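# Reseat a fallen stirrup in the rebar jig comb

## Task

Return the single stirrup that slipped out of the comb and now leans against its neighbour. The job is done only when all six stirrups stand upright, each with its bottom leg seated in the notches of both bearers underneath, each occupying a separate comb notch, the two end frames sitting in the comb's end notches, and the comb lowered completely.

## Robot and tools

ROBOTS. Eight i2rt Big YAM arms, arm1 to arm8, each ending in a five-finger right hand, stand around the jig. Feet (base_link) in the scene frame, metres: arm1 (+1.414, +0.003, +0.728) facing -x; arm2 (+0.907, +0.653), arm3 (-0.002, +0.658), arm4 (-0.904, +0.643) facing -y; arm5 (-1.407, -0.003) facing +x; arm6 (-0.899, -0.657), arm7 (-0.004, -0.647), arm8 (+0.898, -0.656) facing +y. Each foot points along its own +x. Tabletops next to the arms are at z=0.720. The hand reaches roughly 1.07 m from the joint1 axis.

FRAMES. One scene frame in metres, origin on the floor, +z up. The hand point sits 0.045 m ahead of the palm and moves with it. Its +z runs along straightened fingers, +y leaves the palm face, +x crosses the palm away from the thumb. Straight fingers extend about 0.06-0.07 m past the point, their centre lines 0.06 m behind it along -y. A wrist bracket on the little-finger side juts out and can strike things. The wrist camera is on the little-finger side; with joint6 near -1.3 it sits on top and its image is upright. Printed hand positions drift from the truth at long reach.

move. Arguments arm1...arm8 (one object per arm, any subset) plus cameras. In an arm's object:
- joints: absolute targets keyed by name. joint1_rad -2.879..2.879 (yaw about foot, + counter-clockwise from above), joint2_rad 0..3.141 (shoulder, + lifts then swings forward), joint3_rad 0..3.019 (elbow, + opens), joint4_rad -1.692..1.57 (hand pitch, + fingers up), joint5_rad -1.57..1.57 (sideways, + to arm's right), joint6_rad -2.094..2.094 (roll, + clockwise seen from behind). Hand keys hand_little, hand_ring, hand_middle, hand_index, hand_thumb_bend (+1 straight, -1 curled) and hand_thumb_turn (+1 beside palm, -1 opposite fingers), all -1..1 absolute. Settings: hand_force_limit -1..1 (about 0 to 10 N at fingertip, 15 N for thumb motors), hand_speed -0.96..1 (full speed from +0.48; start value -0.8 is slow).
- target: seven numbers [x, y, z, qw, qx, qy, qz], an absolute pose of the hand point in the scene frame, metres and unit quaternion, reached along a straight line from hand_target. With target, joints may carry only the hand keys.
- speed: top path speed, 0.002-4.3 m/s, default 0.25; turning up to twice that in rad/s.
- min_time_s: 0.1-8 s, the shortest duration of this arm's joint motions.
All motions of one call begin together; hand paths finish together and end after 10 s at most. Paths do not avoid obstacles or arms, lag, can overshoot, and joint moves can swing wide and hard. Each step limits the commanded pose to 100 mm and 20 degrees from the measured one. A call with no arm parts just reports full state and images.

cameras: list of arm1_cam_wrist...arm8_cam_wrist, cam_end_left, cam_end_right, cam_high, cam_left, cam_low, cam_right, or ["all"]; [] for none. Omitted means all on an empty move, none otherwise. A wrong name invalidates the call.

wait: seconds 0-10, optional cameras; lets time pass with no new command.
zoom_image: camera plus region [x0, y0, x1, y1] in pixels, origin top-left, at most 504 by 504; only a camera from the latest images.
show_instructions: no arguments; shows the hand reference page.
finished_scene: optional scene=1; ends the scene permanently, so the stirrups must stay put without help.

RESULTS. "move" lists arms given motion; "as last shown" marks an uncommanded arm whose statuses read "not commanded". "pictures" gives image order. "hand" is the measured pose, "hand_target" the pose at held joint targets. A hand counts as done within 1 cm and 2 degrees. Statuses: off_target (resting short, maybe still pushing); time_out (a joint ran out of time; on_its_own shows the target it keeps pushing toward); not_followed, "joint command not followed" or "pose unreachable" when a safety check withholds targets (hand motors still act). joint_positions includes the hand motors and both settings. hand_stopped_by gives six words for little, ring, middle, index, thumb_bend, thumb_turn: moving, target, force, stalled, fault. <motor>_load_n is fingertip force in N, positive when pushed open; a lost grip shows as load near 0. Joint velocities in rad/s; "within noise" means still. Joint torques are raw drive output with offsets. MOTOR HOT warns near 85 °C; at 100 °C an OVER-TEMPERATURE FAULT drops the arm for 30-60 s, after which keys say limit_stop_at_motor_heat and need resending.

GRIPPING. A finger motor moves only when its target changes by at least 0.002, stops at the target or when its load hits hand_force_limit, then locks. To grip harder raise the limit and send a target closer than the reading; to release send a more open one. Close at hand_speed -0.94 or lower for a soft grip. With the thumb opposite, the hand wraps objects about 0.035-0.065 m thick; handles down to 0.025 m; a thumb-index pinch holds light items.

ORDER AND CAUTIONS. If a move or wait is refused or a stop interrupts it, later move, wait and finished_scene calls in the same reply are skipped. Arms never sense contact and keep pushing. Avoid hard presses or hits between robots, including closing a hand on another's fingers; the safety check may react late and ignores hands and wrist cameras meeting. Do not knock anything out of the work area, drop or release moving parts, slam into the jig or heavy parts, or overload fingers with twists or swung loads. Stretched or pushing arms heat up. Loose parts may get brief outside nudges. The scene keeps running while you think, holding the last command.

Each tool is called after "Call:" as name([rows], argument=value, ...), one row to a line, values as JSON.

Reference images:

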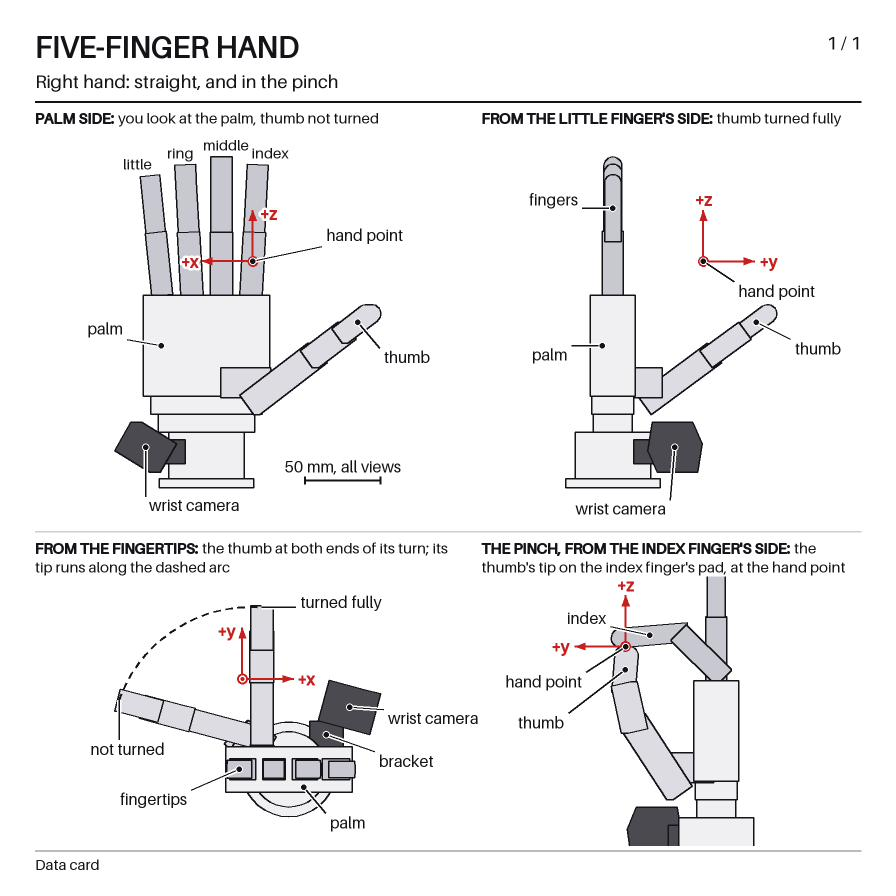

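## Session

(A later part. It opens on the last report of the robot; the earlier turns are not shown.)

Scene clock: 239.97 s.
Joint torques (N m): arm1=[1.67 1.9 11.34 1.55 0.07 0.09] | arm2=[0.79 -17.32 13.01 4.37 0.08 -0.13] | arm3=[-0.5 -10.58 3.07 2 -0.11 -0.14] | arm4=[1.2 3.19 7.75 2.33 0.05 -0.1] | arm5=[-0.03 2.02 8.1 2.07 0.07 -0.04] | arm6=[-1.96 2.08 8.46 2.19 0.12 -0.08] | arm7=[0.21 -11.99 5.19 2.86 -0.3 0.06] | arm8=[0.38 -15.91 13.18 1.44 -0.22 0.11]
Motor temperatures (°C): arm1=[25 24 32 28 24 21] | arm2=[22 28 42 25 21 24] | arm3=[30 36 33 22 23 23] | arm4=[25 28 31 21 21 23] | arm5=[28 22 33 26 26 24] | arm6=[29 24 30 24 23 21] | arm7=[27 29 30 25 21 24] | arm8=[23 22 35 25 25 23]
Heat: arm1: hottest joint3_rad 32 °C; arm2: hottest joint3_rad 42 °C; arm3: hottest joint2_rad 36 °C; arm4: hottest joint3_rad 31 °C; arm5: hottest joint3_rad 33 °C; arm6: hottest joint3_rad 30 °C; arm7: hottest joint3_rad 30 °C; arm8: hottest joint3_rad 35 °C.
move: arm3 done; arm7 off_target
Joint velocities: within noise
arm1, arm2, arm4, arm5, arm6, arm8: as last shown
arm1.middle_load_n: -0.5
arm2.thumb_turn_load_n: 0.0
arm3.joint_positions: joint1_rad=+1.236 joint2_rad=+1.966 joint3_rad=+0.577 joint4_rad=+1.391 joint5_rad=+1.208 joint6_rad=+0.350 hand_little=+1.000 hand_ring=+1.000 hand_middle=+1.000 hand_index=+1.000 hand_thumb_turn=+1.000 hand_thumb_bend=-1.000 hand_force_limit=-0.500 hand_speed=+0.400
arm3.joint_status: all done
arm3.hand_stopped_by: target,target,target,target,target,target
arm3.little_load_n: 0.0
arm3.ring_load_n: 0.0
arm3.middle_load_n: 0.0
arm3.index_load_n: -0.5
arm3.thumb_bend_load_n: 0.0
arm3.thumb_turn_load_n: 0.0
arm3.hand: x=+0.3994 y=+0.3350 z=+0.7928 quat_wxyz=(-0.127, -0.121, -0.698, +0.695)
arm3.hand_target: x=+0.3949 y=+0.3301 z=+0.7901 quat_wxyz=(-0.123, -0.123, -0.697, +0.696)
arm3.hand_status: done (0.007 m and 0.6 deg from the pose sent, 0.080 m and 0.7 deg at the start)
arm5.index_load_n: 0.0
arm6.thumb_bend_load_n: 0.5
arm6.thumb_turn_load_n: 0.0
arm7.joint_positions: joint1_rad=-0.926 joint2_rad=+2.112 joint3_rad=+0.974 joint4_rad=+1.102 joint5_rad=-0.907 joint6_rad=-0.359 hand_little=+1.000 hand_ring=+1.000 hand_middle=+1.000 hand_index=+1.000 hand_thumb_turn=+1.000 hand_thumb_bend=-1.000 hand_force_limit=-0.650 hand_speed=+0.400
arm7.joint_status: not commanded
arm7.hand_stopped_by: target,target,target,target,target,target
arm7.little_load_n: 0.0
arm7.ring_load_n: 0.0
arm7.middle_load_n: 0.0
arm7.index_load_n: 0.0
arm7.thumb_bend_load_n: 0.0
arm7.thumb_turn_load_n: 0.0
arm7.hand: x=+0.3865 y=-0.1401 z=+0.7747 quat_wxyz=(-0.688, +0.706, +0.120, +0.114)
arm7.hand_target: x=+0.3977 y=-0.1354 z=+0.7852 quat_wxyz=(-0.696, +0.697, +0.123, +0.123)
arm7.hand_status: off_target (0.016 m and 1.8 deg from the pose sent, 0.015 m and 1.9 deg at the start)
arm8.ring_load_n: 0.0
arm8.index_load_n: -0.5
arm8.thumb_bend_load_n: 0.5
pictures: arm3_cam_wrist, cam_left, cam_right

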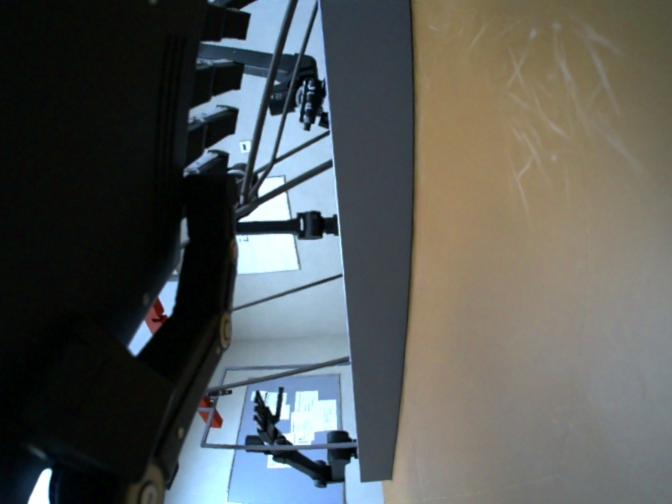

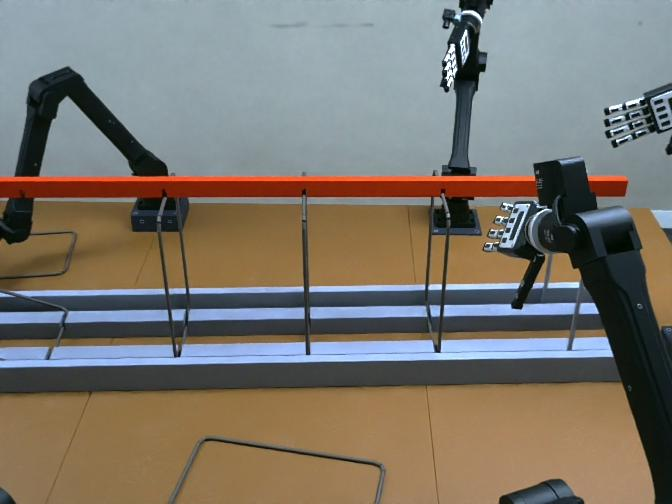

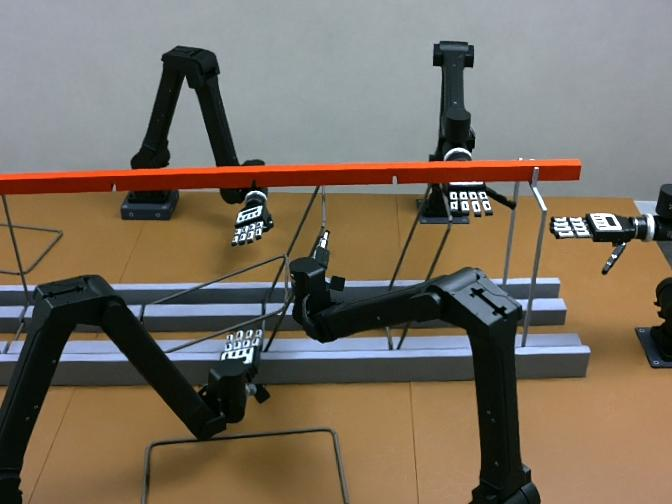

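Call:
move(arm3={"target": [0.39, 0.165, 0.768, 0.1228, 0.1228, 0.6964, -0.6964], "speed": 0.1}, cameras=["cam_right", "cam_left", "arm3_cam_wrist"])

Call:
zoom_image(camera="cam_right", region=[130, 180, 350, 380])

Scene clock: 242.83 s.
Joint torques (N m): arm1=[1.44 1.55 11.12 1.68 0.08 0.04] | arm2=[0.73 -17.32 13.01 4.37 0.07 -0.13] | arm3=[-0.32 -12.86 6.13 1.18 -0.1 -0.08] | arm4=[1.08 3.14 7.76 2.3 0.05 -0.09] | arm5=[-0.15 2.02 8.23 2.02 0.08 -0.06] | arm6=[-1.96 2.08 8.51 2.24 0.11 -0.09] | arm7=[0.03 -11.93 5.23 2.84 -0.28 0.04] | arm8=[0.26 -16.15 13.15 1.44 -0.22 0.11]
Motor temperatures (°C): arm1=[25 24 32 28 24 21] | arm2=[22 28 42 25 21 24] | arm3=[30 36 33 22 23 23] | arm4=[25 28 31 21 21 23] | arm5=[28 22 33 26 26 24] | arm6=[29 24 30 24 23 21] | arm7=[27 29 30 25 21 24] | arm8=[23 22 35 25 25 23]
Heat: arm1: hottest joint3_rad 32 °C; arm2: hottest joint3_rad 42 °C; arm3: hottest joint2_rad 36 °C; arm4: hottest joint3_rad 31 °C; arm5: hottest joint3_rad 33 °C; arm6: hottest joint3_rad 30 °C; arm7: hottest joint3_rad 30 °C; arm8: hottest joint3_rad 35 °C.
move: arm3 done
Joint velocities: within noise
arm1, arm2, arm4, arm5, arm6, arm7, arm8: as last shown
arm1.middle_load_n: 0.0
arm3.joint_positions: joint1_rad=+0.882 joint2_rad=+2.093 joint3_rad=+0.794 joint4_rad=+1.305 joint5_rad=+0.858 joint6_rad=+0.350 hand_little=+1.000 hand_ring=+1.000 hand_middle=+1.000 hand_index=+1.000 hand_thumb_turn=+1.000 hand_thumb_bend=-1.000 hand_force_limit=-0.500 hand_speed=+0.400
arm3.joint_status: not commanded
arm3.hand_stopped_by: target,target,target,target,target,target
arm3.little_load_n: 0.0
arm3.ring_load_n: 0.0
arm3.middle_load_n: 0.0
arm3.index_load_n: -0.5
arm3.thumb_bend_load_n: 0.0
arm3.thumb_turn_load_n: 0.0
arm3.hand: x=+0.3881 y=+0.1740 z=+0.7726 quat_wxyz=(-0.128, -0.123, -0.696, +0.696)
arm3.hand_target: x=+0.3899 y=+0.1653 z=+0.7683 quat_wxyz=(-0.123, -0.123, -0.696, +0.696)
arm3.hand_status: done (0.010 m and 0.6 deg from the pose sent, 0.172 m and 0.6 deg at the start)
arm4.ring_load_n: 0.5
arm6.thumb_bend_load_n: 0.0
arm8.index_load_n: 0.0
arm8.thumb_bend_load_n: 0.0
pictures: arm3_cam_wrist, cam_left, cam_right

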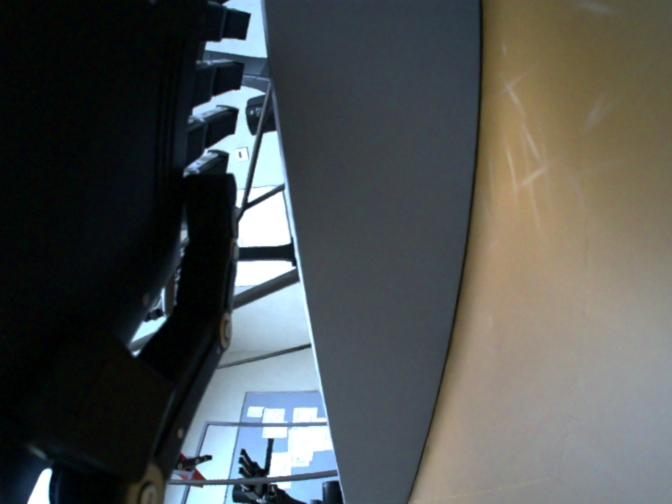

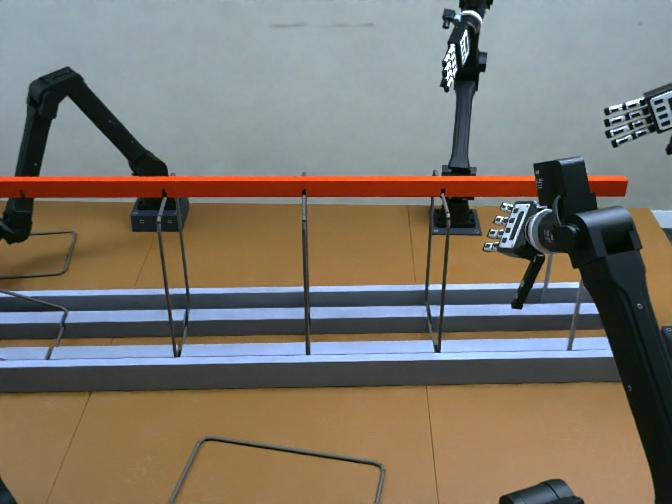

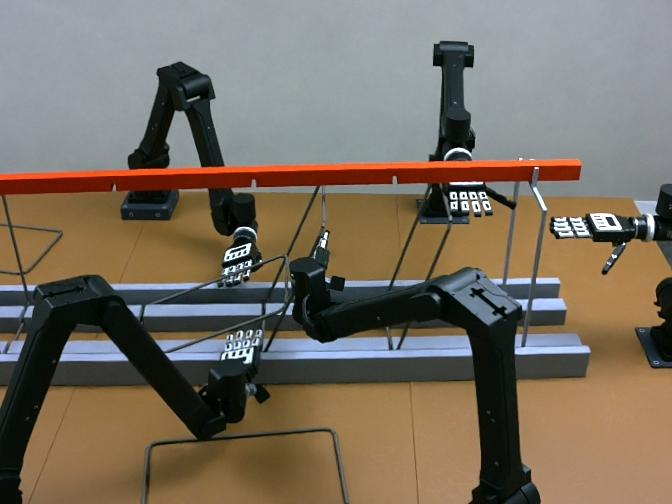

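Scaled by 2.291 from the camera's image (finer frame: 960x720).

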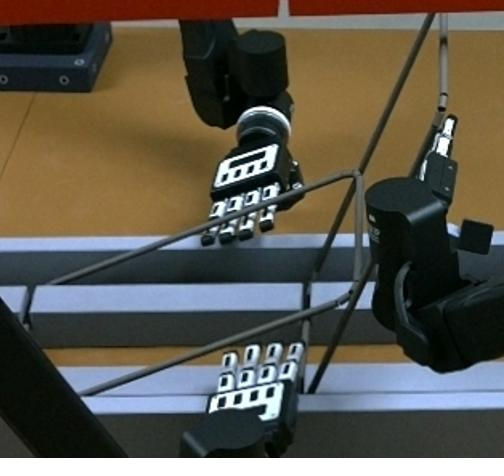

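Call:
move(arm7={"target": [0.398, -0.115, 0.832, 0.6903, -0.6903, -0.1530, -0.1530], "speed": 0.06}, arm3={"target": [0.39, 0.160, 0.822, 0.1530, 0.1530, 0.6903, -0.6903], "speed": 0.06}, cameras=["cam_right", "cam_left"])

Call:
zoom_image(camera="cam_right", region=[130, 180, 350, 380])

Call:
zoom_image(camera="cam_left", region=[0, 170, 240, 400])

Scene clock: 244.63 s.
Joint torques (N m): arm1=[2.02 1.55 11.51 1.59 0.06 0.06] | arm2=[0.79 -17.38 13.03 4.36 0.07 -0.13] | arm3=[-0.79 -16.44 5.37 1.65 0.09 0.05] | arm4=[1.2 3.08 7.8 2.32 0.05 -0.1] | arm5=[-0.09 2.26 8.14 1.98 0.05 -0.07] | arm6=[-2.08 2.08 8.5 2.18 0.11 -0.09] | arm7=[1.38 -13.86 6.28 1.78 -0.07 -0.21] | arm8=[0.21 -16.09 13.2 1.5 -0.2 0.11]
Motor temperatures (°C): arm1=[25 24 32 28 24 21] | arm2=[22 29 42 25 21 24] | arm3=[30 36 33 22 23 23] | arm4=[25 28 31 21 21 23] | arm5=[28 22 33 26 26 24] | arm6=[29 24 30 24 23 21] | arm7=[27 29 30 25 21 24] | arm8=[23 22 35 25 25 23]
Heat: arm1: hottest joint3_rad 32 °C; arm2: hottest joint3_rad 42 °C; arm3: hottest joint2_rad 36 °C; arm4: hottest joint3_rad 31 °C; arm5: hottest joint3_rad 33 °C; arm6: hottest joint3_rad 30 °C; arm7: hottest joint3_rad 30 °C; arm8: hottest joint3_rad 35 °C.
move: arm3 off_target; arm7 off_target
Joint velocities: within noise
arm1, arm2, arm4, arm5, arm6, arm8: as last shown
arm2.index_load_n: -0.5
arm2.thumb_turn_load_n: -0.5
arm3.joint_positions: joint1_rad=+0.876 joint2_rad=+2.001 joint3_rad=+0.794 joint4_rad=+1.171 joint5_rad=+0.841 joint6_rad=+0.425 hand_little=+1.000 hand_ring=+1.000 hand_middle=+1.000 hand_index=+1.000 hand_thumb_turn=+1.000 hand_thumb_bend=-1.000 hand_force_limit=-0.500 hand_speed=+0.400
arm3.joint_status: not commanded
arm3.hand_stopped_by: target,target,target,target,target,target
arm3.little_load_n: -0.5
arm3.ring_load_n: -3.0
arm3.middle_load_n: 0.0
arm3.index_load_n: 0.0
arm3.thumb_bend_load_n: 0.0
arm3.thumb_turn_load_n: -0.5
arm3.hand: x=+0.3942 y=+0.1703 z=+0.7984 quat_wxyz=(-0.145, -0.137, -0.703, +0.682)
arm3.hand_target: x=+0.3900 y=+0.1603 z=+0.8219 quat_wxyz=(-0.153, -0.153, -0.690, +0.691)
arm3.hand_status: off_target (0.026 m and 2.8 deg from the pose sent, 0.051 m and 4.5 deg at the start)
arm4.ring_load_n: 0.0
arm7.joint_positions: joint1_rad=-0.908 joint2_rad=+2.035 joint3_rad=+0.976 joint4_rad=+1.010 joint5_rad=-0.875 joint6_rad=-0.417 hand_little=+1.000 hand_ring=+1.000 hand_middle=+1.000 hand_index=+1.000 hand_thumb_turn=+1.000 hand_thumb_bend=-1.000 hand_force_limit=-0.650 hand_speed=+0.400
arm7.joint_status: not commanded
arm7.hand_stopped_by: target,target,target,target,target,target
arm7.little_load_n: 0.0
arm7.ring_load_n: -0.5
arm7.middle_load_n: 0.0
arm7.index_load_n: 0.0
arm7.thumb_bend_load_n: 0.0
arm7.thumb_turn_load_n: 0.0
arm7.hand: x=+0.3894 y=-0.1305 z=+0.8044 quat_wxyz=(-0.681, +0.707, +0.133, +0.135)
arm7.hand_target: x=+0.3971 y=-0.1159 z=+0.8324 quat_wxyz=(-0.691, +0.690, +0.153, +0.153)
arm7.hand_status: off_target (0.033 m and 3.8 deg from the pose sent, 0.064 m and 6.2 deg at the start)
arm8.joint_positions: joint1_rad=+0.678 joint2_rad=+1.788 joint3_rad=+1.142 joint4_rad=+0.582 joint5_rad=+0.745 joint6_rad=-1.094 hand_little=+1.000 hand_ring=+1.000 hand_middle=+1.000 hand_index=+1.000 hand_thumb_turn=+1.000 hand_thumb_bend=-1.000 hand_force_limit=-0.650 hand_speed=+0.400
arm8.thumb_bend_load_n: 0.5
arm8.hand: x=+0.5821 y=-0.0539 z=+0.9598 quat_wxyz=(-0.578, +0.611, +0.382, +0.383)
arm8.hand_target: x=+0.5582 y=-0.0486 z=+0.9857 quat_wxyz=(-0.603, +0.603, +0.369, +0.369)
pictures: cam_left, cam_right

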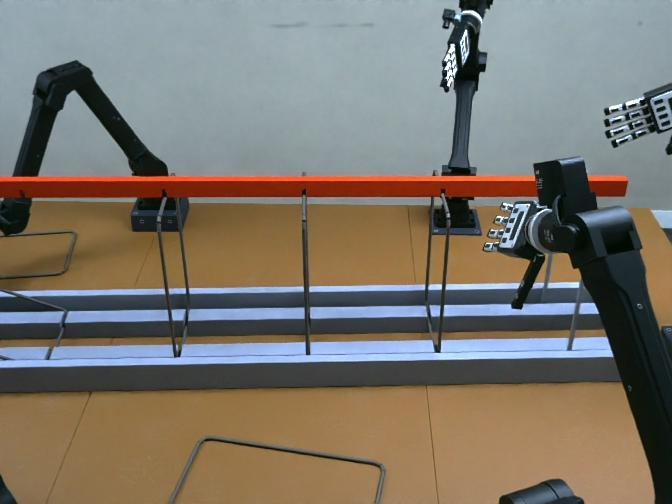

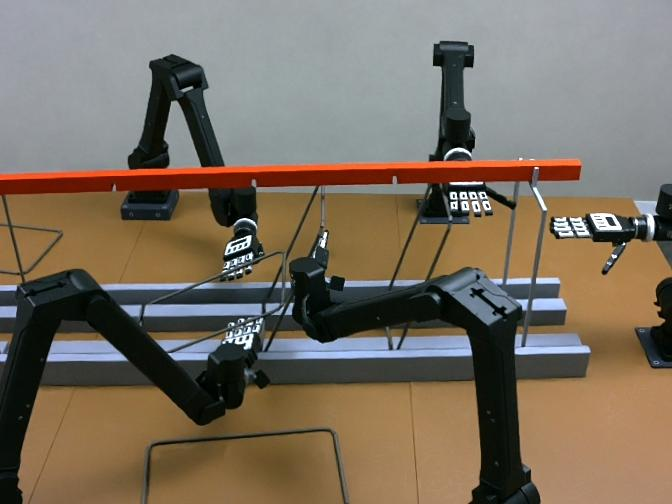

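Scaled by 2.291 from the camera's image (finer frame: 960x720).

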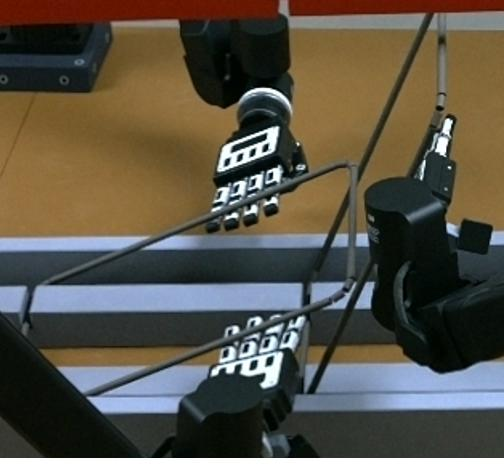

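Scaled by 2.100 from the camera's image (finer frame: 960x720).

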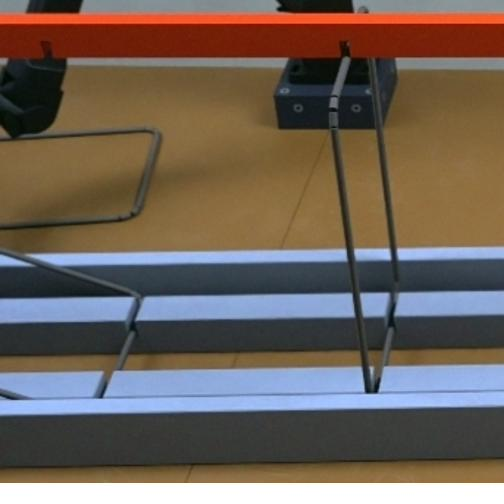

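Call:
move(arm7={"target": [0.392, -0.108, 0.862, 0.683, -0.683, -0.183, -0.183], "speed": 0.06}, arm3={"target": [0.382, 0.155, 0.857, 0.183, 0.183, 0.683, -0.683], "speed": 0.06}, cameras=["cam_right", "cam_left"])

Call:
zoom_image(camera="cam_right", region=[130, 180, 350, 380])

Call:
zoom_image(camera="cam_left", region=[0, 170, 240, 400])

Scene clock: 246.33 s.
Joint torques (N m): arm1=[1.9 2.37 11.25 1.26 0.09 0.01] | arm2=[0.79 -17.32 13.01 4.37 0.08 -0.12] | arm3=[-1.14 -15.79 5.76 1.66 0.11 0.02] | arm4=[1.2 3.02 7.75 2.32 0.04 -0.1] | arm5=[-0.15 2.26 8.14 2.06 0.06 -0.02] | arm6=[-1.96 2.14 8.5 2.18 0.11 -0.09] | arm7=[1.26 -13.45 5.89 1.85 -0.06 -0.27] | arm8=[0.26 -16.32 13.16 1.46 -0.2 0.11]
Motor temperatures (°C): arm1=[25 24 32 28 24 21] | arm2=[22 29 43 25 21 24] | arm3=[30 36 33 22 23 23] | arm4=[25 28 31 21 21 23] | arm5=[28 22 33 26 26 24] | arm6=[29 24 30 24 23 21] | arm7=[27 29 30 25 21 24] | arm8=[23 22 35 25 25 23]
Heat: arm1: hottest joint3_rad 32 °C; arm2: hottest joint3_rad 43 °C; arm3: hottest joint2_rad 36 °C; arm4: hottest joint3_rad 31 °C; arm5: hottest joint3_rad 33 °C; arm6: hottest joint3_rad 30 °C; arm7: hottest joint3_rad 30 °C; arm8: hottest joint3_rad 35 °C.
move: arm3 off_target; arm7 off_target
Joint velocities: within noise
arm1, arm2, arm4, arm5, arm6, arm8: as last shown
arm2.index_load_n: 0.0
arm2.thumb_turn_load_n: 0.0
arm3.joint_positions: joint1_rad=+0.854 joint2_rad=+1.908 joint3_rad=+0.780 joint4_rad=+1.096 joint5_rad=+0.815 joint6_rad=+0.517 hand_little=+1.000 hand_ring=+1.000 hand_middle=+1.000 hand_index=+1.000 hand_thumb_turn=+1.000 hand_thumb_bend=-1.000 hand_force_limit=-0.500 hand_speed=+0.400
arm3.joint_status: not commanded
arm3.hand_stopped_by: target,target,target,target,target,target
arm3.little_load_n: -3.0
arm3.ring_load_n: -1.0
arm3.middle_load_n: 0.0
arm3.index_load_n: 0.0
arm3.thumb_bend_load_n: 0.0
arm3.thumb_turn_load_n: 0.0
arm3.hand: x=+0.3903 y=+0.1647 z=+0.8356 quat_wxyz=(-0.179, -0.169, -0.696, +0.675)
arm3.hand_target: x=+0.3819 y=+0.1551 z=+0.8568 quat_wxyz=(-0.183, -0.183, -0.683, +0.683)
arm3.hand_status: off_target (0.025 m and 2.4 deg from the pose sent, 0.062 m and 7.3 deg at the start)
arm6.ring_load_n: 0.5
arm7.joint_positions: joint1_rad=-0.882 joint2_rad=+1.958 joint3_rad=+0.976 joint4_rad=+0.946 joint5_rad=-0.850 joint6_rad=-0.504 hand_little=+1.000 hand_ring=+1.000 hand_middle=+1.000 hand_index=+1.000 hand_thumb_turn=+1.000 hand_thumb_bend=-1.000 hand_force_limit=-0.650 hand_speed=+0.400
arm7.joint_status: not commanded
arm7.hand_stopped_by: target,target,target,target,target,target
arm7.little_load_n: 0.0
arm7.ring_load_n: 0.0
arm7.middle_load_n: 0.0
arm7.index_load_n: -0.5
arm7.thumb_bend_load_n: 0.0
arm7.thumb_turn_load_n: 0.0
arm7.hand: x=+0.3880 y=-0.1194 z=+0.8388 quat_wxyz=(-0.677, +0.697, +0.167, +0.169)
arm7.hand_target: x=+0.3914 y=-0.1085 z=+0.8622 quat_wxyz=(-0.683, +0.683, +0.183, +0.183)
arm7.hand_status: off_target (0.026 m and 3.0 deg from the pose sent, 0.062 m and 8.4 deg at the start)
arm8.thumb_bend_load_n: 0.0
pictures: cam_left, cam_right

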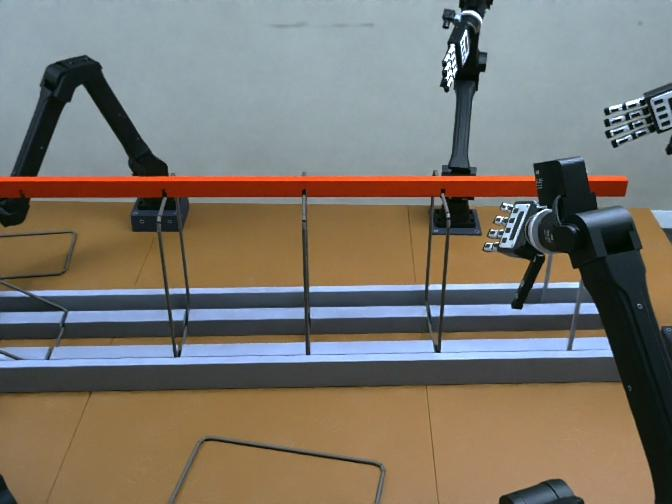

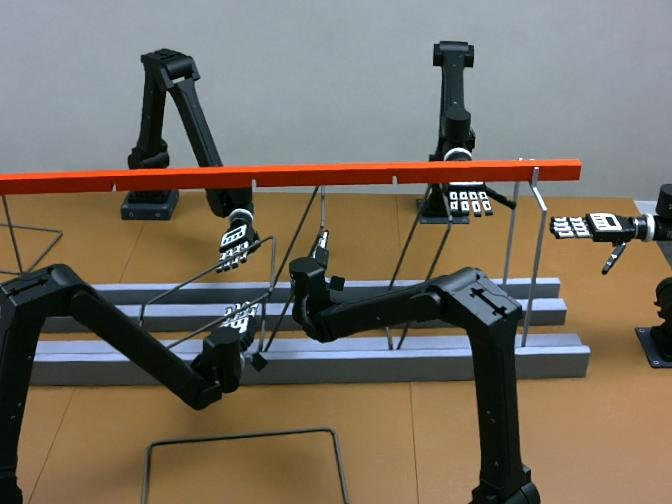

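Scaled by 2.291 from the camera's image (finer frame: 960x720).

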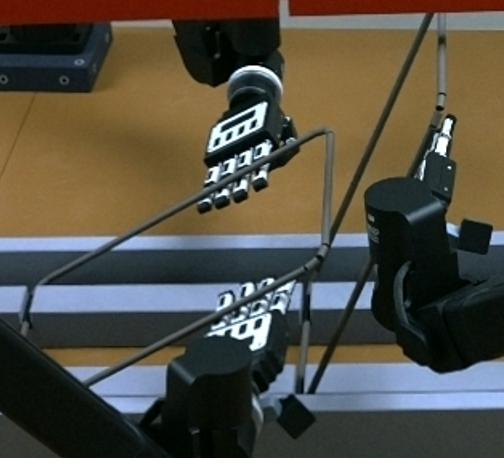

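Scaled by 2.100 from the camera's image (finer frame: 960x720).

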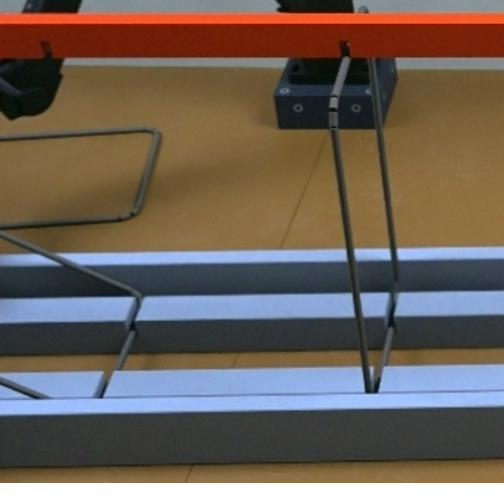

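Call:
move(arm7={"target": [0.376, -0.108, 0.900, 0.6645, -0.6645, -0.2418, -0.2418], "speed": 0.08}, arm3={"target": [0.367, 0.155, 0.897, 0.2418, 0.2418, 0.6645, -0.6645], "speed": 0.08}, cameras=["cam_right", "cam_left"])

Call:
zoom_image(camera="cam_right", region=[100, 150, 350, 380])

Call:
zoom_image(camera="cam_left", region=[0, 170, 240, 400])

Scene clock: 248.50 s.
Joint torques (N m): arm1=[2.08 1.79 11.28 1.48 0.1 0.03] | arm2=[0.79 -17.32 13.01 4.37 0.07 -0.12] | arm3=[-1.03 -14.56 6.17 1.55 0.15 0.04] | arm4=[1.26 3.19 7.77 2.33 0.05 -0.09] | arm5=[-0.38 2.08 8.03 1.96 0.09 -0.05] | arm6=[-2.02 2.2 8.47 2.22 0.12 -0.07] | arm7=[1.32 -12.63 4.6 1.84 -0.06 -0.22] | arm8=[0.38 -16.03 13.23 1.43 -0.21 0.12]
Motor temperatures (°C): arm1=[25 24 32 28 24 21] | arm2=[22 29 43 25 21 24] | arm3=[30 36 33 22 23 23] | arm4=[25 28 31 21 21 23] | arm5=[28 22 33 26 26 24] | arm6=[29 24 30 24 23 21] | arm7=[27 30 30 25 21 24] | arm8=[23 22 35 25 25 23]
Heat: arm1: hottest joint3_rad 32 °C; arm2: hottest joint3_rad 43 °C; arm3: hottest joint2_rad 36 °C; arm4: hottest joint3_rad 31 °C; arm5: hottest joint3_rad 33 °C; arm6: hottest joint3_rad 30 °C; arm7: hottest joint2_rad 30 °C; arm8: hottest joint3_rad 35 °C.
move: arm3 off_target; arm7 off_target
Joint velocities: within noise
arm1, arm2, arm4, arm5, arm6, arm8: as last shown
arm1.middle_load_n: -0.5
arm2.thumb_turn_load_n: -0.5
arm3.joint_positions: joint1_rad=+0.824 joint2_rad=+1.797 joint3_rad=+0.743 joint4_rad=+1.031 joint5_rad=+0.782 joint6_rad=+0.687 hand_little=+1.000 hand_ring=+1.000 hand_middle=+1.000 hand_index=+1.000 hand_thumb_turn=+1.000 hand_thumb_bend=-1.000 hand_force_limit=-0.500 hand_speed=+0.400
arm3.joint_status: not commanded
arm3.hand_stopped_by: target,target,target,target,target,target
arm3.little_load_n: -1.0
arm3.ring_load_n: -1.5
arm3.middle_load_n: 0.0
arm3.index_load_n: 0.0
arm3.thumb_bend_load_n: 0.0
arm3.thumb_turn_load_n: 0.0
arm3.hand: x=+0.3778 y=+0.1635 z=+0.8795 quat_wxyz=(-0.239, -0.228, -0.676, +0.658)
arm3.hand_target: x=+0.3670 y=+0.1552 z=+0.8967 quat_wxyz=(-0.242, -0.242, -0.664, +0.665)
arm3.hand_status: off_target (0.022 m and 2.2 deg from the pose sent, 0.067 m and 11.7 deg at the start)
arm6.ring_load_n: 0.0
arm7.joint_positions: joint1_rad=-0.845 joint2_rad=+1.841 joint3_rad=+0.952 joint4_rad=+0.881 joint5_rad=-0.814 joint6_rad=-0.678 hand_little=+1.000 hand_ring=+1.000 hand_middle=+1.000 hand_index=+1.000 hand_thumb_turn=+1.000 hand_thumb_bend=-1.000 hand_force_limit=-0.650 hand_speed=+0.400
arm7.joint_status: not commanded
arm7.hand_stopped_by: target,target,target,target,target,target
arm7.little_load_n: 0.0
arm7.ring_load_n: 0.0
arm7.middle_load_n: 0.0
arm7.index_load_n: 0.0
arm7.thumb_bend_load_n: 0.0
arm7.thumb_turn_load_n: 0.0
arm7.hand: x=+0.3803 y=-0.1111 z=+0.8881 quat_wxyz=(-0.663, +0.671, +0.232, +0.235)
arm7.hand_target: x=+0.3760 y=-0.1081 z=+0.8999 quat_wxyz=(-0.665, +0.664, +0.242, +0.242)
arm7.hand_status: off_target (0.013 m and 1.5 deg from the pose sent, 0.063 m and 12.6 deg at the start)
arm8.little_load_n: 0.5
pictures: cam_left, cam_right

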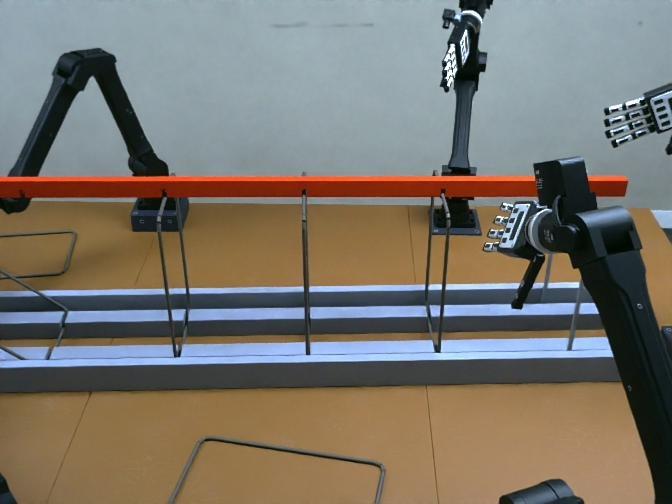

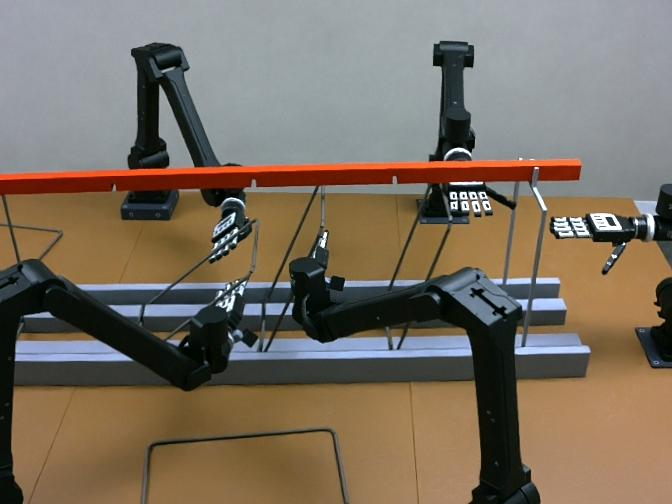

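Scaled by 2.016 from the camera's image (finer frame: 960x720).

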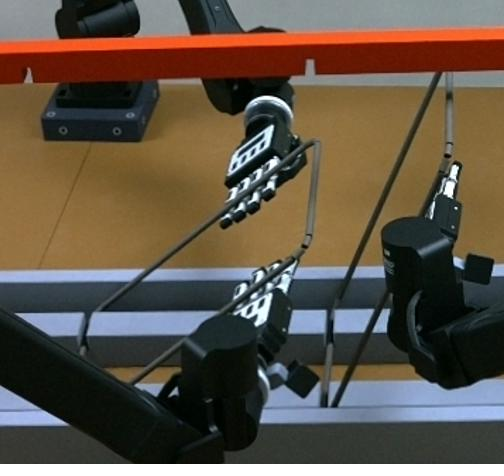

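Scaled by 2.100 from the camera's image (finer frame: 960x720).

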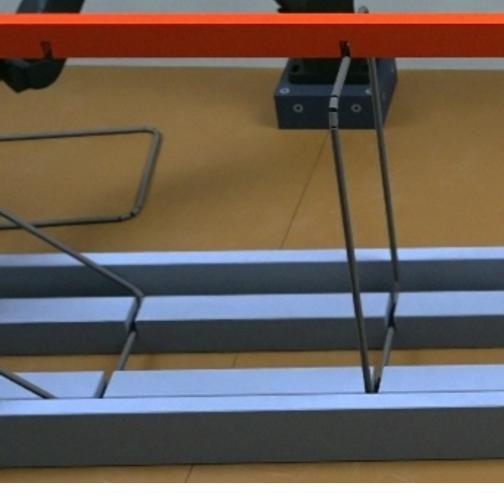

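Call:
move(arm7={"target": [0.352, -0.108, 0.930, 0.6409, -0.6409, -0.2988, -0.2988], "speed": 0.08}, arm3={"target": [0.347, 0.155, 0.932, 0.2988, 0.2988, 0.6409, -0.6409], "speed": 0.08}, cameras=["cam_right", "cam_left"])

Call:
zoom_image(camera="cam_right", region=[100, 150, 350, 380])

Scene clock: 250.53 s.
Joint torques (N m): arm1=[1.79 2.02 11.32 1.44 0.08 0.04] | arm2=[0.73 -17.32 13.03 4.37 0.07 -0.13] | arm3=[-1.14 -13.33 6.46 1.54 0.16 0.14] | arm4=[1.26 3.19 7.79 2.35 0.04 -0.1] | arm5=[-0.09 2.08 8.14 1.89 0.05 -0.05] | arm6=[-1.9 2.08 8.47 2.19 0.12 -0.08] | arm7=[1.26 -11.58 4.77 1.76 -0.04 -0.29] | arm8=[0.15 -16.09 13.11 1.44 -0.21 0.11]
Motor temperatures (°C): arm1=[25 24 32 28 24 21] | arm2=[22 29 43 25 21 24] | arm3=[30 36 32 22 23 23] | arm4=[25 28 31 21 21 23] | arm5=[28 22 33 26 26 24] | arm6=[29 24 31 24 23 21] | arm7=[27 30 30 24 21 24] | arm8=[23 23 35 25 25 23]
Heat: arm1: hottest joint3_rad 32 °C; arm2: hottest joint3_rad 43 °C; arm3: hottest joint2_rad 36 °C; arm4: hottest joint3_rad 31 °C; arm5: hottest joint3_rad 33 °C; arm6: hottest joint3_rad 31 °C; arm7: hottest joint2_rad 30 °C; arm8: hottest joint3_rad 35 °C.
move: arm3 off_target; arm7 off_target
Joint velocities: within noise
arm1.joint_positions: joint1_rad=-0.095 joint2_rad=+0.083 joint3_rad=+0.371 joint4_rad=-0.273 joint5_rad=-0.083 joint6_rad=-0.008 hand_little=+1.000 hand_ring=+1.000 hand_middle=+1.000 hand_index=+1.000 hand_thumb_turn=+1.000 hand_thumb_bend=+1.000 hand_force_limit=+0.000 hand_speed=-0.500
arm1.joint_status: not commanded
arm1.hand_stopped_by: fault,target,target,target,target,target
arm1.little_load_n: 0.0
arm1.ring_load_n: 0.0
arm1.middle_load_n: 0.5
arm1.index_load_n: 0.0
arm1.thumb_bend_load_n: 0.0
arm1.thumb_turn_load_n: 0.0
arm1.hand: x=+1.1281 y=-0.0168 z=+1.0092 quat_wxyz=(+0.508, -0.496, -0.496, +0.500)
arm1.hand_target: x=+1.1297 y=-0.0199 z=+1.0001 quat_wxyz=(+0.500, -0.500, -0.500, +0.500)
arm1.hand_status: not commanded
arm2.joint_positions: joint1_rad=-0.098 joint2_rad=+1.422 joint3_rad=+1.208 joint4_rad=+0.182 joint5_rad=-0.070 joint6_rad=+0.017 hand_little=+1.000 hand_ring=+1.000 hand_middle=+1.000 hand_index=+1.000 hand_thumb_turn=+1.000 hand_thumb_bend=+1.000 hand_force_limit=+0.000 hand_speed=-0.800
arm2.joint_status: not commanded
arm2.hand_stopped_by: target,target,target,target,target,target
arm2.little_load_n: -0.5
arm2.ring_load_n: 0.0
arm2.middle_load_n: -0.5
arm2.index_load_n: 0.0
arm2.thumb_bend_load_n: 0.0
arm2.thumb_turn_load_n: -0.5
arm2.hand: x=+0.8993 y=-0.0129 z=+1.0984 quat_wxyz=(-0.006, -0.010, -0.714, +0.700)
arm2.hand_target: x=+0.9031 y=+0.0024 z=+1.1966 quat_wxyz=(+0.000, +0.000, -0.646, +0.763)
arm2.hand_status: not commanded
arm3.joint_positions: joint1_rad=+0.782 joint2_rad=+1.697 joint3_rad=+0.708 joint4_rad=+0.974 joint5_rad=+0.742 joint6_rad=+0.852 hand_little=+1.000 hand_ring=+1.000 hand_middle=+1.000 hand_index=+1.000 hand_thumb_turn=+1.000 hand_thumb_bend=-1.000 hand_force_limit=-0.500 hand_speed=+0.400
arm3.joint_status: not commanded
arm3.hand_stopped_by: target,target,target,target,target,target
arm3.little_load_n: 0.0
arm3.ring_load_n: 0.0
arm3.middle_load_n: -0.5
arm3.index_load_n: -1.0
arm3.thumb_bend_load_n: 0.0
arm3.thumb_turn_load_n: 0.0
arm3.hand: x=+0.3581 y=+0.1612 z=+0.9181 quat_wxyz=(-0.295, -0.284, -0.653, +0.637)
arm3.hand_target: x=+0.3470 y=+0.1551 z=+0.9316 quat_wxyz=(-0.299, -0.299, -0.641, +0.641)
arm3.hand_status: off_target (0.019 m and 2.2 deg from the pose sent, 0.061 m and 11.5 deg at the start)
arm4.joint_positions: joint1_rad=+0.384 joint2_rad=+0.552 joint3_rad=+1.350 joint4_rad=-1.286 joint5_rad=+0.102 joint6_rad=-0.981 hand_little=+1.000 hand_ring=+1.000 hand_middle=+1.000 hand_index=+1.000 hand_thumb_turn=+1.000 hand_thumb_bend=+1.000 hand_force_limit=+0.000 hand_speed=-0.800
arm4.joint_status: not commanded
arm4.hand_stopped_by: target,target,target,target,target,target
arm4.little_load_n: 0.0
arm4.ring_load_n: 0.0
arm4.middle_load_n: 0.0
arm4.index_load_n: 0.0
arm4.thumb_bend_load_n: 0.0
arm4.thumb_turn_load_n: 0.0
arm4.hand: x=-0.8792 y=+0.4314 z=+1.2836 quat_wxyz=(+0.195, +0.515, -0.683, +0.479)
arm4.hand_target: x=-0.8796 y=+0.4322 z=+1.2924 quat_wxyz=(+0.197, +0.511, -0.679, +0.488)
arm4.hand_status: not commanded
arm5.joint_positions: joint1_rad=+0.098 joint2_rad=+0.650 joint3_rad=+1.435 joint4_rad=-1.275 joint5_rad=+0.139 joint6_rad=-1.336 hand_little=+1.000 hand_ring=+1.000 hand_middle=+1.000 hand_index=+1.000 hand_thumb_turn=+1.000 hand_thumb_bend=+1.000 hand_force_limit=+0.000 hand_speed=-0.800
arm5.joint_status: not commanded
arm5.hand_stopped_by: target,target,target,target,target,target
arm5.little_load_n: 0.0
arm5.ring_load_n: 0.0
arm5.middle_load_n: 0.0
arm5.index_load_n: 0.0
arm5.thumb_bend_load_n: 0.0
arm5.thumb_turn_load_n: 0.0
arm5.hand: x=-1.1677 y=-0.0576 z=+1.2974 quat_wxyz=(-0.025, +0.847, -0.095, +0.522)
arm5.hand_target: x=-1.1690 y=-0.0577 z=+1.3064 quat_wxyz=(-0.027, +0.842, -0.095, +0.531)
arm5.hand_status: not commanded
arm6.joint_positions: joint1_rad=-0.123 joint2_rad=+0.630 joint3_rad=+1.447 joint4_rad=-1.200 joint5_rad=+0.216 joint6_rad=-1.427 hand_little=+1.000 hand_ring=+1.000 hand_middle=+1.000 hand_index=+1.000 hand_thumb_turn=+1.000 hand_thumb_bend=+1.000 hand_force_limit=+0.000 hand_speed=-0.800
arm6.joint_status: not commanded
arm6.hand_stopped_by: target,target,target,target,target,target
arm6.little_load_n: 0.0
arm6.ring_load_n: 0.0
arm6.middle_load_n: 0.0
arm6.index_load_n: 0.0
arm6.thumb_bend_load_n: 0.0
arm6.thumb_turn_load_n: 0.0
arm6.hand: x=-0.7750 y=-0.4274 z=+1.2815 quat_wxyz=(-0.330, +0.693, +0.455, +0.451)
arm6.hand_target: x=-0.7752 y=-0.4293 z=+1.2898 quat_wxyz=(-0.337, +0.690, +0.451, +0.456)
arm6.hand_status: not commanded
arm7.joint_positions: joint1_rad=-0.796 joint2_rad=+1.732 joint3_rad=+0.893 joint4_rad=+0.836 joint5_rad=-0.763 joint6_rad=-0.853 hand_little=+1.000 hand_ring=+1.000 hand_middle=+1.000 hand_index=+1.000 hand_thumb_turn=+1.000 hand_thumb_bend=-1.000 hand_force_limit=-0.650 hand_speed=+0.400
arm7.joint_status: not commanded
arm7.hand_stopped_by: target,target,target,target,target,target
arm7.little_load_n: 0.0
arm7.ring_load_n: 0.0
arm7.middle_load_n: 0.0
arm7.index_load_n: 0.0
arm7.thumb_bend_load_n: 0.0
arm7.thumb_turn_load_n: 0.0
arm7.hand: x=+0.3581 y=-0.1107 z=+0.9207 quat_wxyz=(-0.640, +0.647, +0.290, +0.295)
arm7.hand_target: x=+0.3520 y=-0.1080 z=+0.9298 quat_wxyz=(-0.641, +0.641, +0.299, +0.299)
arm7.hand_status: off_target (0.011 m and 1.4 deg from the pose sent, 0.051 m and 11.4 deg at the start)
arm8.joint_positions: joint1_rad=+0.678 joint2_rad=+1.788 joint3_rad=+1.142 joint4_rad=+0.582 joint5_rad=+0.745 joint6_rad=-1.094 hand_little=+1.000 hand_ring=+1.000 hand_middle=+1.000 hand_index=+1.000 hand_thumb_turn=+1.000 hand_thumb_bend=-1.000 hand_force_limit=-0.650 hand_speed=+0.400
arm8.joint_status: not commanded
arm8.hand_stopped_by: target,target,target,target,target,target
arm8.little_load_n: 0.0
arm8.ring_load_n: 0.0
arm8.middle_load_n: 0.0
arm8.index_load_n: 0.0
arm8.thumb_bend_load_n: 0.0
arm8.thumb_turn_load_n: 0.0
arm8.hand: x=+0.5821 y=-0.0539 z=+0.9598 quat_wxyz=(-0.578, +0.611, +0.382, +0.383)
arm8.hand_target: x=+0.5582 y=-0.0486 z=+0.9857 quat_wxyz=(-0.603, +0.603, +0.369, +0.369)
arm8.hand_status: not commanded
pictures: cam_left, cam_right

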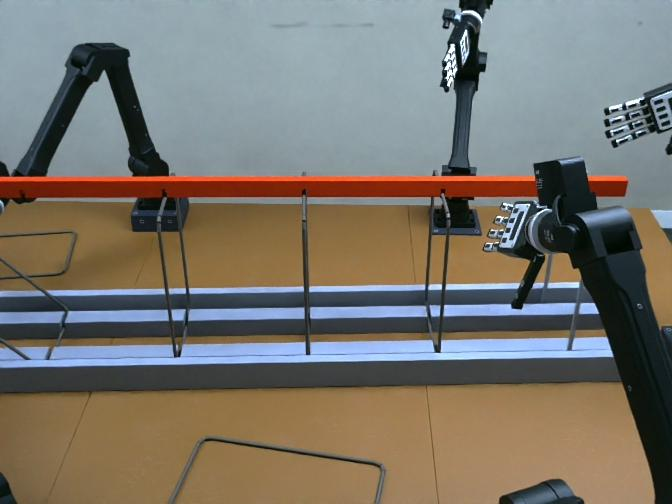

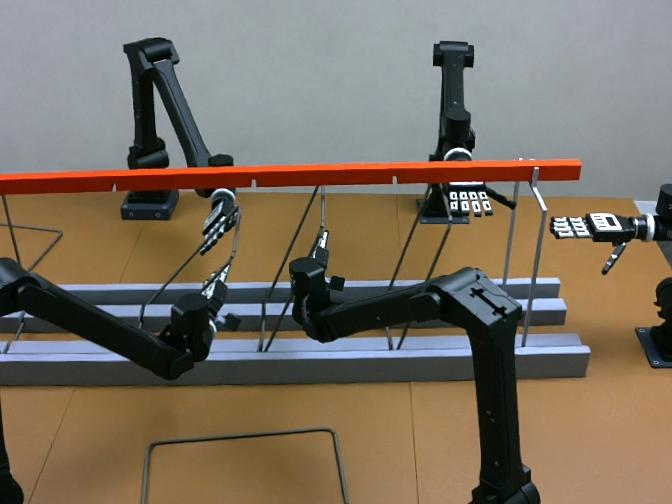

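Scaled by 2.016 from the camera's image (finer frame: 960x720).

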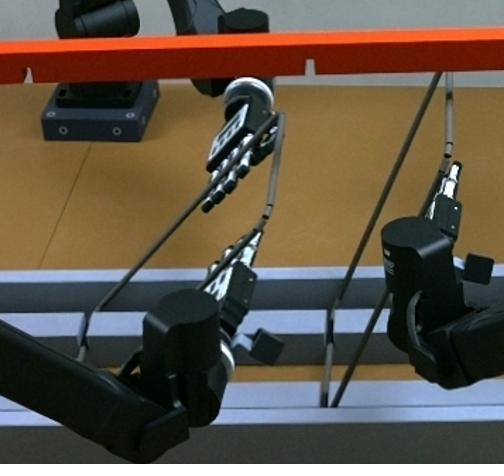

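Call:
move(arm7={"target": [0.320, -0.11, 0.957, 0.6124, -0.6124, -0.3536, -0.3536], "speed": 0.1}, arm3={"target": [0.314, 0.155, 0.960, 0.3536, 0.3536, 0.6124, -0.6124], "speed": 0.1})

Call:
move(arm7={"target": [0.287, -0.11, 0.981, 0.5793, -0.5793, -0.4056, -0.4056], "speed": 0.08}, arm3={"target": [0.281, 0.155, 0.985, 0.4056, 0.4056, 0.5793, -0.5793], "speed": 0.08}, cameras=["cam_right", "cam_left"])

Call:
zoom_image(camera="cam_right", region=[100, 150, 350, 380])

Call:
zoom_image(camera="cam_left", region=[0, 170, 240, 400])

Scene clock: 252.37 s.
Joint torques (N m): arm1=[2.32 1.67 11.36 1.44 0.04 0.04] | arm2=[0.79 -17.32 13.01 4.37 0.07 -0.13] | arm3=[-1.14 -11.75 6.48 1.36 0.19 0.17] | arm4=[1.14 3.19 7.76 2.33 0.05 -0.1] | arm5=[-0.15 1.85 8.31 2.03 0.05 -0.07] | arm6=[-1.85 2.08 8.49 2.15 0.12 -0.08] | arm7=[1.49 -10.29 4.89 1.76 -0.06 -0.26] | arm8=[0.32 -16.21 13.22 1.42 -0.21 0.11]
Motor temperatures (°C): arm1=[25 24 32 28 24 21] | arm2=[22 29 43 25 21 24] | arm3=[30 36 32 22 23 23] | arm4=[25 28 31 21 21 23] | arm5=[28 22 33 26 26 24] | arm6=[29 24 31 24 23 21] | arm7=[27 30 30 24 21 24] | arm8=[23 23 35 25 25 23]
Heat: arm1: hottest joint3_rad 32 °C; arm2: hottest joint3_rad 43 °C; arm3: hottest joint2_rad 36 °C; arm4: hottest joint3_rad 31 °C; arm5: hottest joint3_rad 33 °C; arm6: hottest joint3_rad 31 °C; arm7: hottest joint2_rad 30 °C; arm8: hottest joint3_rad 35 °C.
move: arm3 off_target; arm7 done
Joint velocities: within noise
arm1, arm2, arm4, arm5, arm6, arm8: as last shown
arm1.middle_load_n: 0.0
arm2.little_load_n: 0.0
arm2.middle_load_n: 0.0
arm3.joint_positions: joint1_rad=+0.719 joint2_rad=+1.598 joint3_rad=+0.658 joint4_rad=+0.941 joint5_rad=+0.677 joint6_rad=+1.027 hand_little=+1.000 hand_ring=+1.000 hand_middle=+1.000 hand_index=+1.000 hand_thumb_turn=+1.000 hand_thumb_bend=-1.000 hand_force_limit=-0.500 hand_speed=+0.400
arm3.joint_status: not commanded
arm3.hand_stopped_by: target,target,target,target,target,target
arm3.little_load_n: 0.0
arm3.ring_load_n: 0.0
arm3.middle_load_n: 0.0
arm3.index_load_n: -1.0
arm3.thumb_bend_load_n: 0.0
arm3.thumb_turn_load_n: 0.0
arm3.hand: x=+0.3268 y=+0.1598 z=+0.9540 quat_wxyz=(-0.355, -0.341, -0.620, +0.610)
arm3.hand_target: x=+0.3142 y=+0.1552 z=+0.9599 quat_wxyz=(-0.354, -0.354, -0.612, +0.613)
arm3.hand_status: off_target (0.015 m and 1.7 deg from the pose sent, 0.061 m and 11.7 deg at the start)
arm7.joint_positions: joint1_rad=-0.731 joint2_rad=+1.620 joint3_rad=+0.823 joint4_rad=+0.796 joint5_rad=-0.698 joint6_rad=-1.028 hand_little=+1.000 hand_ring=+1.000 hand_middle=+1.000 hand_index=+1.000 hand_thumb_turn=+1.000 hand_thumb_bend=-1.000 hand_force_limit=-0.650 hand_speed=+0.400
arm7.joint_status: not commanded
arm7.hand_stopped_by: target,target,target,target,target,target
arm7.little_load_n: 0.0
arm7.ring_load_n: 0.0
arm7.middle_load_n: 0.0
arm7.index_load_n: 0.0
arm7.thumb_bend_load_n: 0.0
arm7.thumb_turn_load_n: 0.0
arm7.hand: x=+0.3263 y=-0.1118 z=+0.9497 quat_wxyz=(-0.612, +0.619, +0.346, +0.350)
arm7.hand_target: x=+0.3200 y=-0.1100 z=+0.9568 quat_wxyz=(-0.612, +0.612, +0.354, +0.353)
arm7.hand_status: done (0.010 m and 1.2 deg from the pose sent, 0.053 m and 11.2 deg at the start)
pictures: none

Scene clock: 254.13 s.
Joint torques (N m): arm1=[1.49 2.37 11.12 1.5 0.1 0.1] | arm2=[0.79 -17.32 13.01 4.37 0.08 -0.13] | arm3=[-0.85 -10.93 6.83 1.37 0.06 0.14] | arm4=[1.03 3.25 7.77 2.36 0.05 -0.1] | arm5=[-0.15 2.43 8.13 2.02 0.1 -0.1] | arm6=[-2.14 2.02 8.47 2.19 0.12 -0.08] | arm7=[1.67 -9.47 5.16 1.83 -0.08 -0.27] | arm8=[0.38 -16.15 13.15 1.47 -0.2 0.1]
Motor temperatures (°C): arm1=[25 24 32 28 24 21] | arm2=[22 29 43 25 21 24] | arm3=[30 35 32 22 23 23] | arm4=[25 28 31 21 21 23] | arm5=[28 22 33 26 26 24] | arm6=[29 24 31 24 23 21] | arm7=[27 30 30 24 21 24] | arm8=[23 23 35 25 25 23]
Heat: arm1: hottest joint3_rad 32 °C; arm2: hottest joint3_rad 43 °C; arm3: hottest joint2_rad 35 °C; arm4: hottest joint3_rad 31 °C; arm5: hottest joint3_rad 33 °C; arm6: hottest joint3_rad 31 °C; arm7: hottest joint2_rad 30 °C; arm8: hottest joint3_rad 35 °C.
move: arm3 off_target; arm7 done
Joint velocities: within noise
arm1, arm2, arm4, arm5, arm6, arm8: as last shown
arm1.little_load_n: -0.5
arm2.little_load_n: -0.5
arm3.joint_positions: joint1_rad=+0.649 joint2_rad=+1.514 joint3_rad=+0.615 joint4_rad=+0.904 joint5_rad=+0.613 joint6_rad=+1.204 hand_little=+1.000 hand_ring=+1.000 hand_middle=+1.000 hand_index=+1.000 hand_thumb_turn=+1.000 hand_thumb_bend=-1.000 hand_force_limit=-0.500 hand_speed=+0.400
arm3.joint_status: not commanded
arm3.hand_stopped_by: target,target,target,target,target,target
arm3.little_load_n: -0.5
arm3.ring_load_n: 0.0
arm3.middle_load_n: 0.0
arm3.index_load_n: -0.5
arm3.thumb_bend_load_n: 0.0
arm3.thumb_turn_load_n: 0.0
arm3.hand: x=+0.2918 y=+0.1577 z=+0.9815 quat_wxyz=(-0.407, -0.396, -0.585, +0.578)
arm3.hand_target: x=+0.2811 y=+0.1551 z=+0.9849 quat_wxyz=(-0.406, -0.405, -0.579, +0.579)
arm3.hand_status: off_target (0.012 m and 1.3 deg from the pose sent, 0.055 m and 11.1 deg at the start)
arm6.index_load_n: 0.5
arm7.joint_positions: joint1_rad=-0.655 joint2_rad=+1.524 joint3_rad=+0.767 joint4_rad=+0.757 joint5_rad=-0.620 joint6_rad=-1.203 hand_little=+1.000 hand_ring=+1.000 hand_middle=+1.000 hand_index=+1.000 hand_thumb_turn=+1.000 hand_thumb_bend=-1.000 hand_force_limit=-0.650 hand_speed=+0.400
arm7.joint_status: not commanded
arm7.hand_stopped_by: target,target,target,target,target,target
arm7.little_load_n: 0.0
arm7.ring_load_n: 0.0
arm7.middle_load_n: 0.0
arm7.index_load_n: 0.0
arm7.thumb_bend_load_n: 0.0
arm7.thumb_turn_load_n: 0.0
arm7.hand: x=+0.2944 y=-0.1115 z=+0.9746 quat_wxyz=(-0.579, +0.586, +0.398, +0.403)
arm7.hand_target: x=+0.2872 y=-0.1100 z=+0.9809 quat_wxyz=(-0.579, +0.579, +0.405, +0.406)
arm7.hand_status: done (0.010 m and 1.2 deg from the pose sent, 0.050 m and 11.1 deg at the start)
arm8.ring_load_n: -0.5
pictures: cam_left, cam_right

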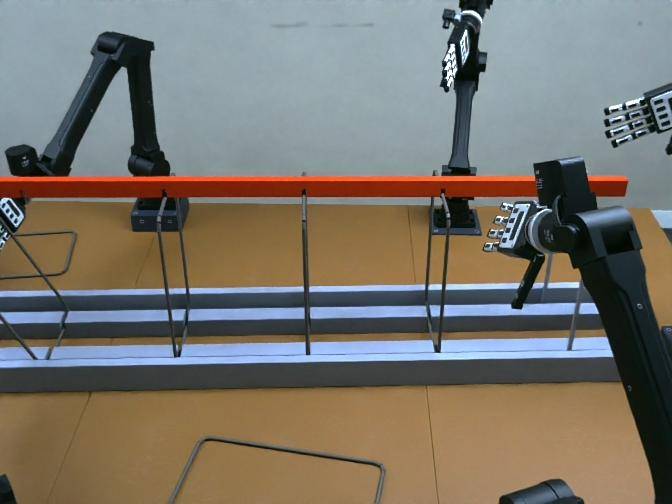

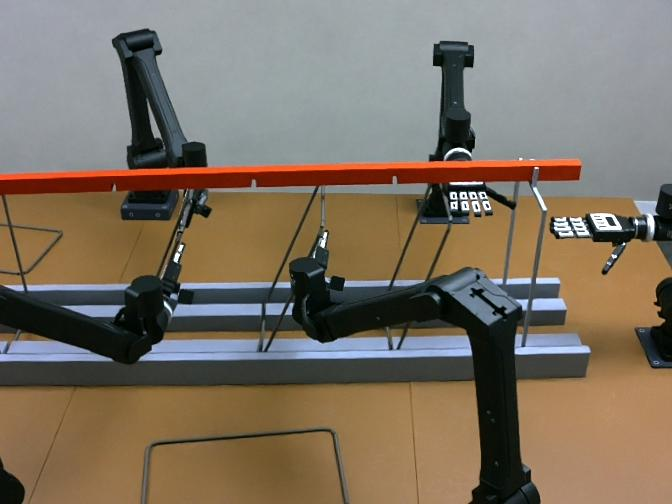

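Scaled by 2.016 from the camera's image (finer frame: 960x720).

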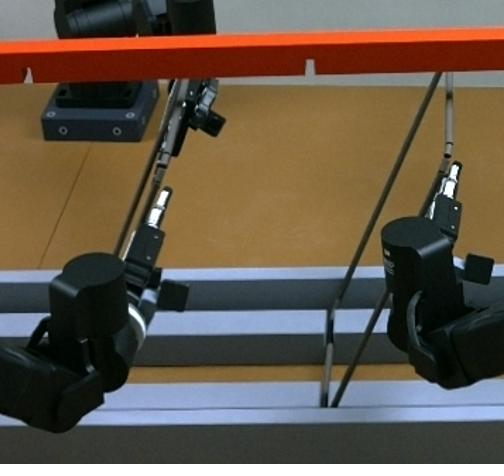

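Scaled by 2.100 from the camera's image (finer frame: 960x720).

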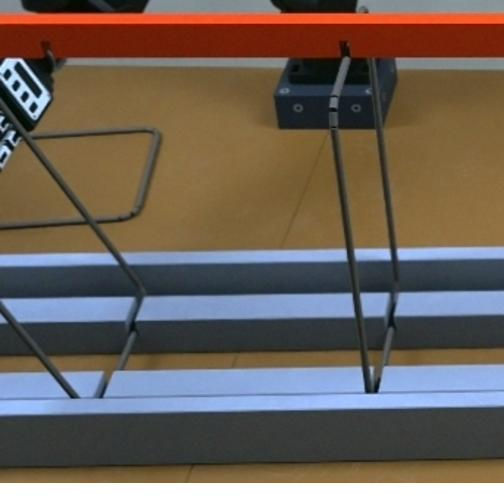

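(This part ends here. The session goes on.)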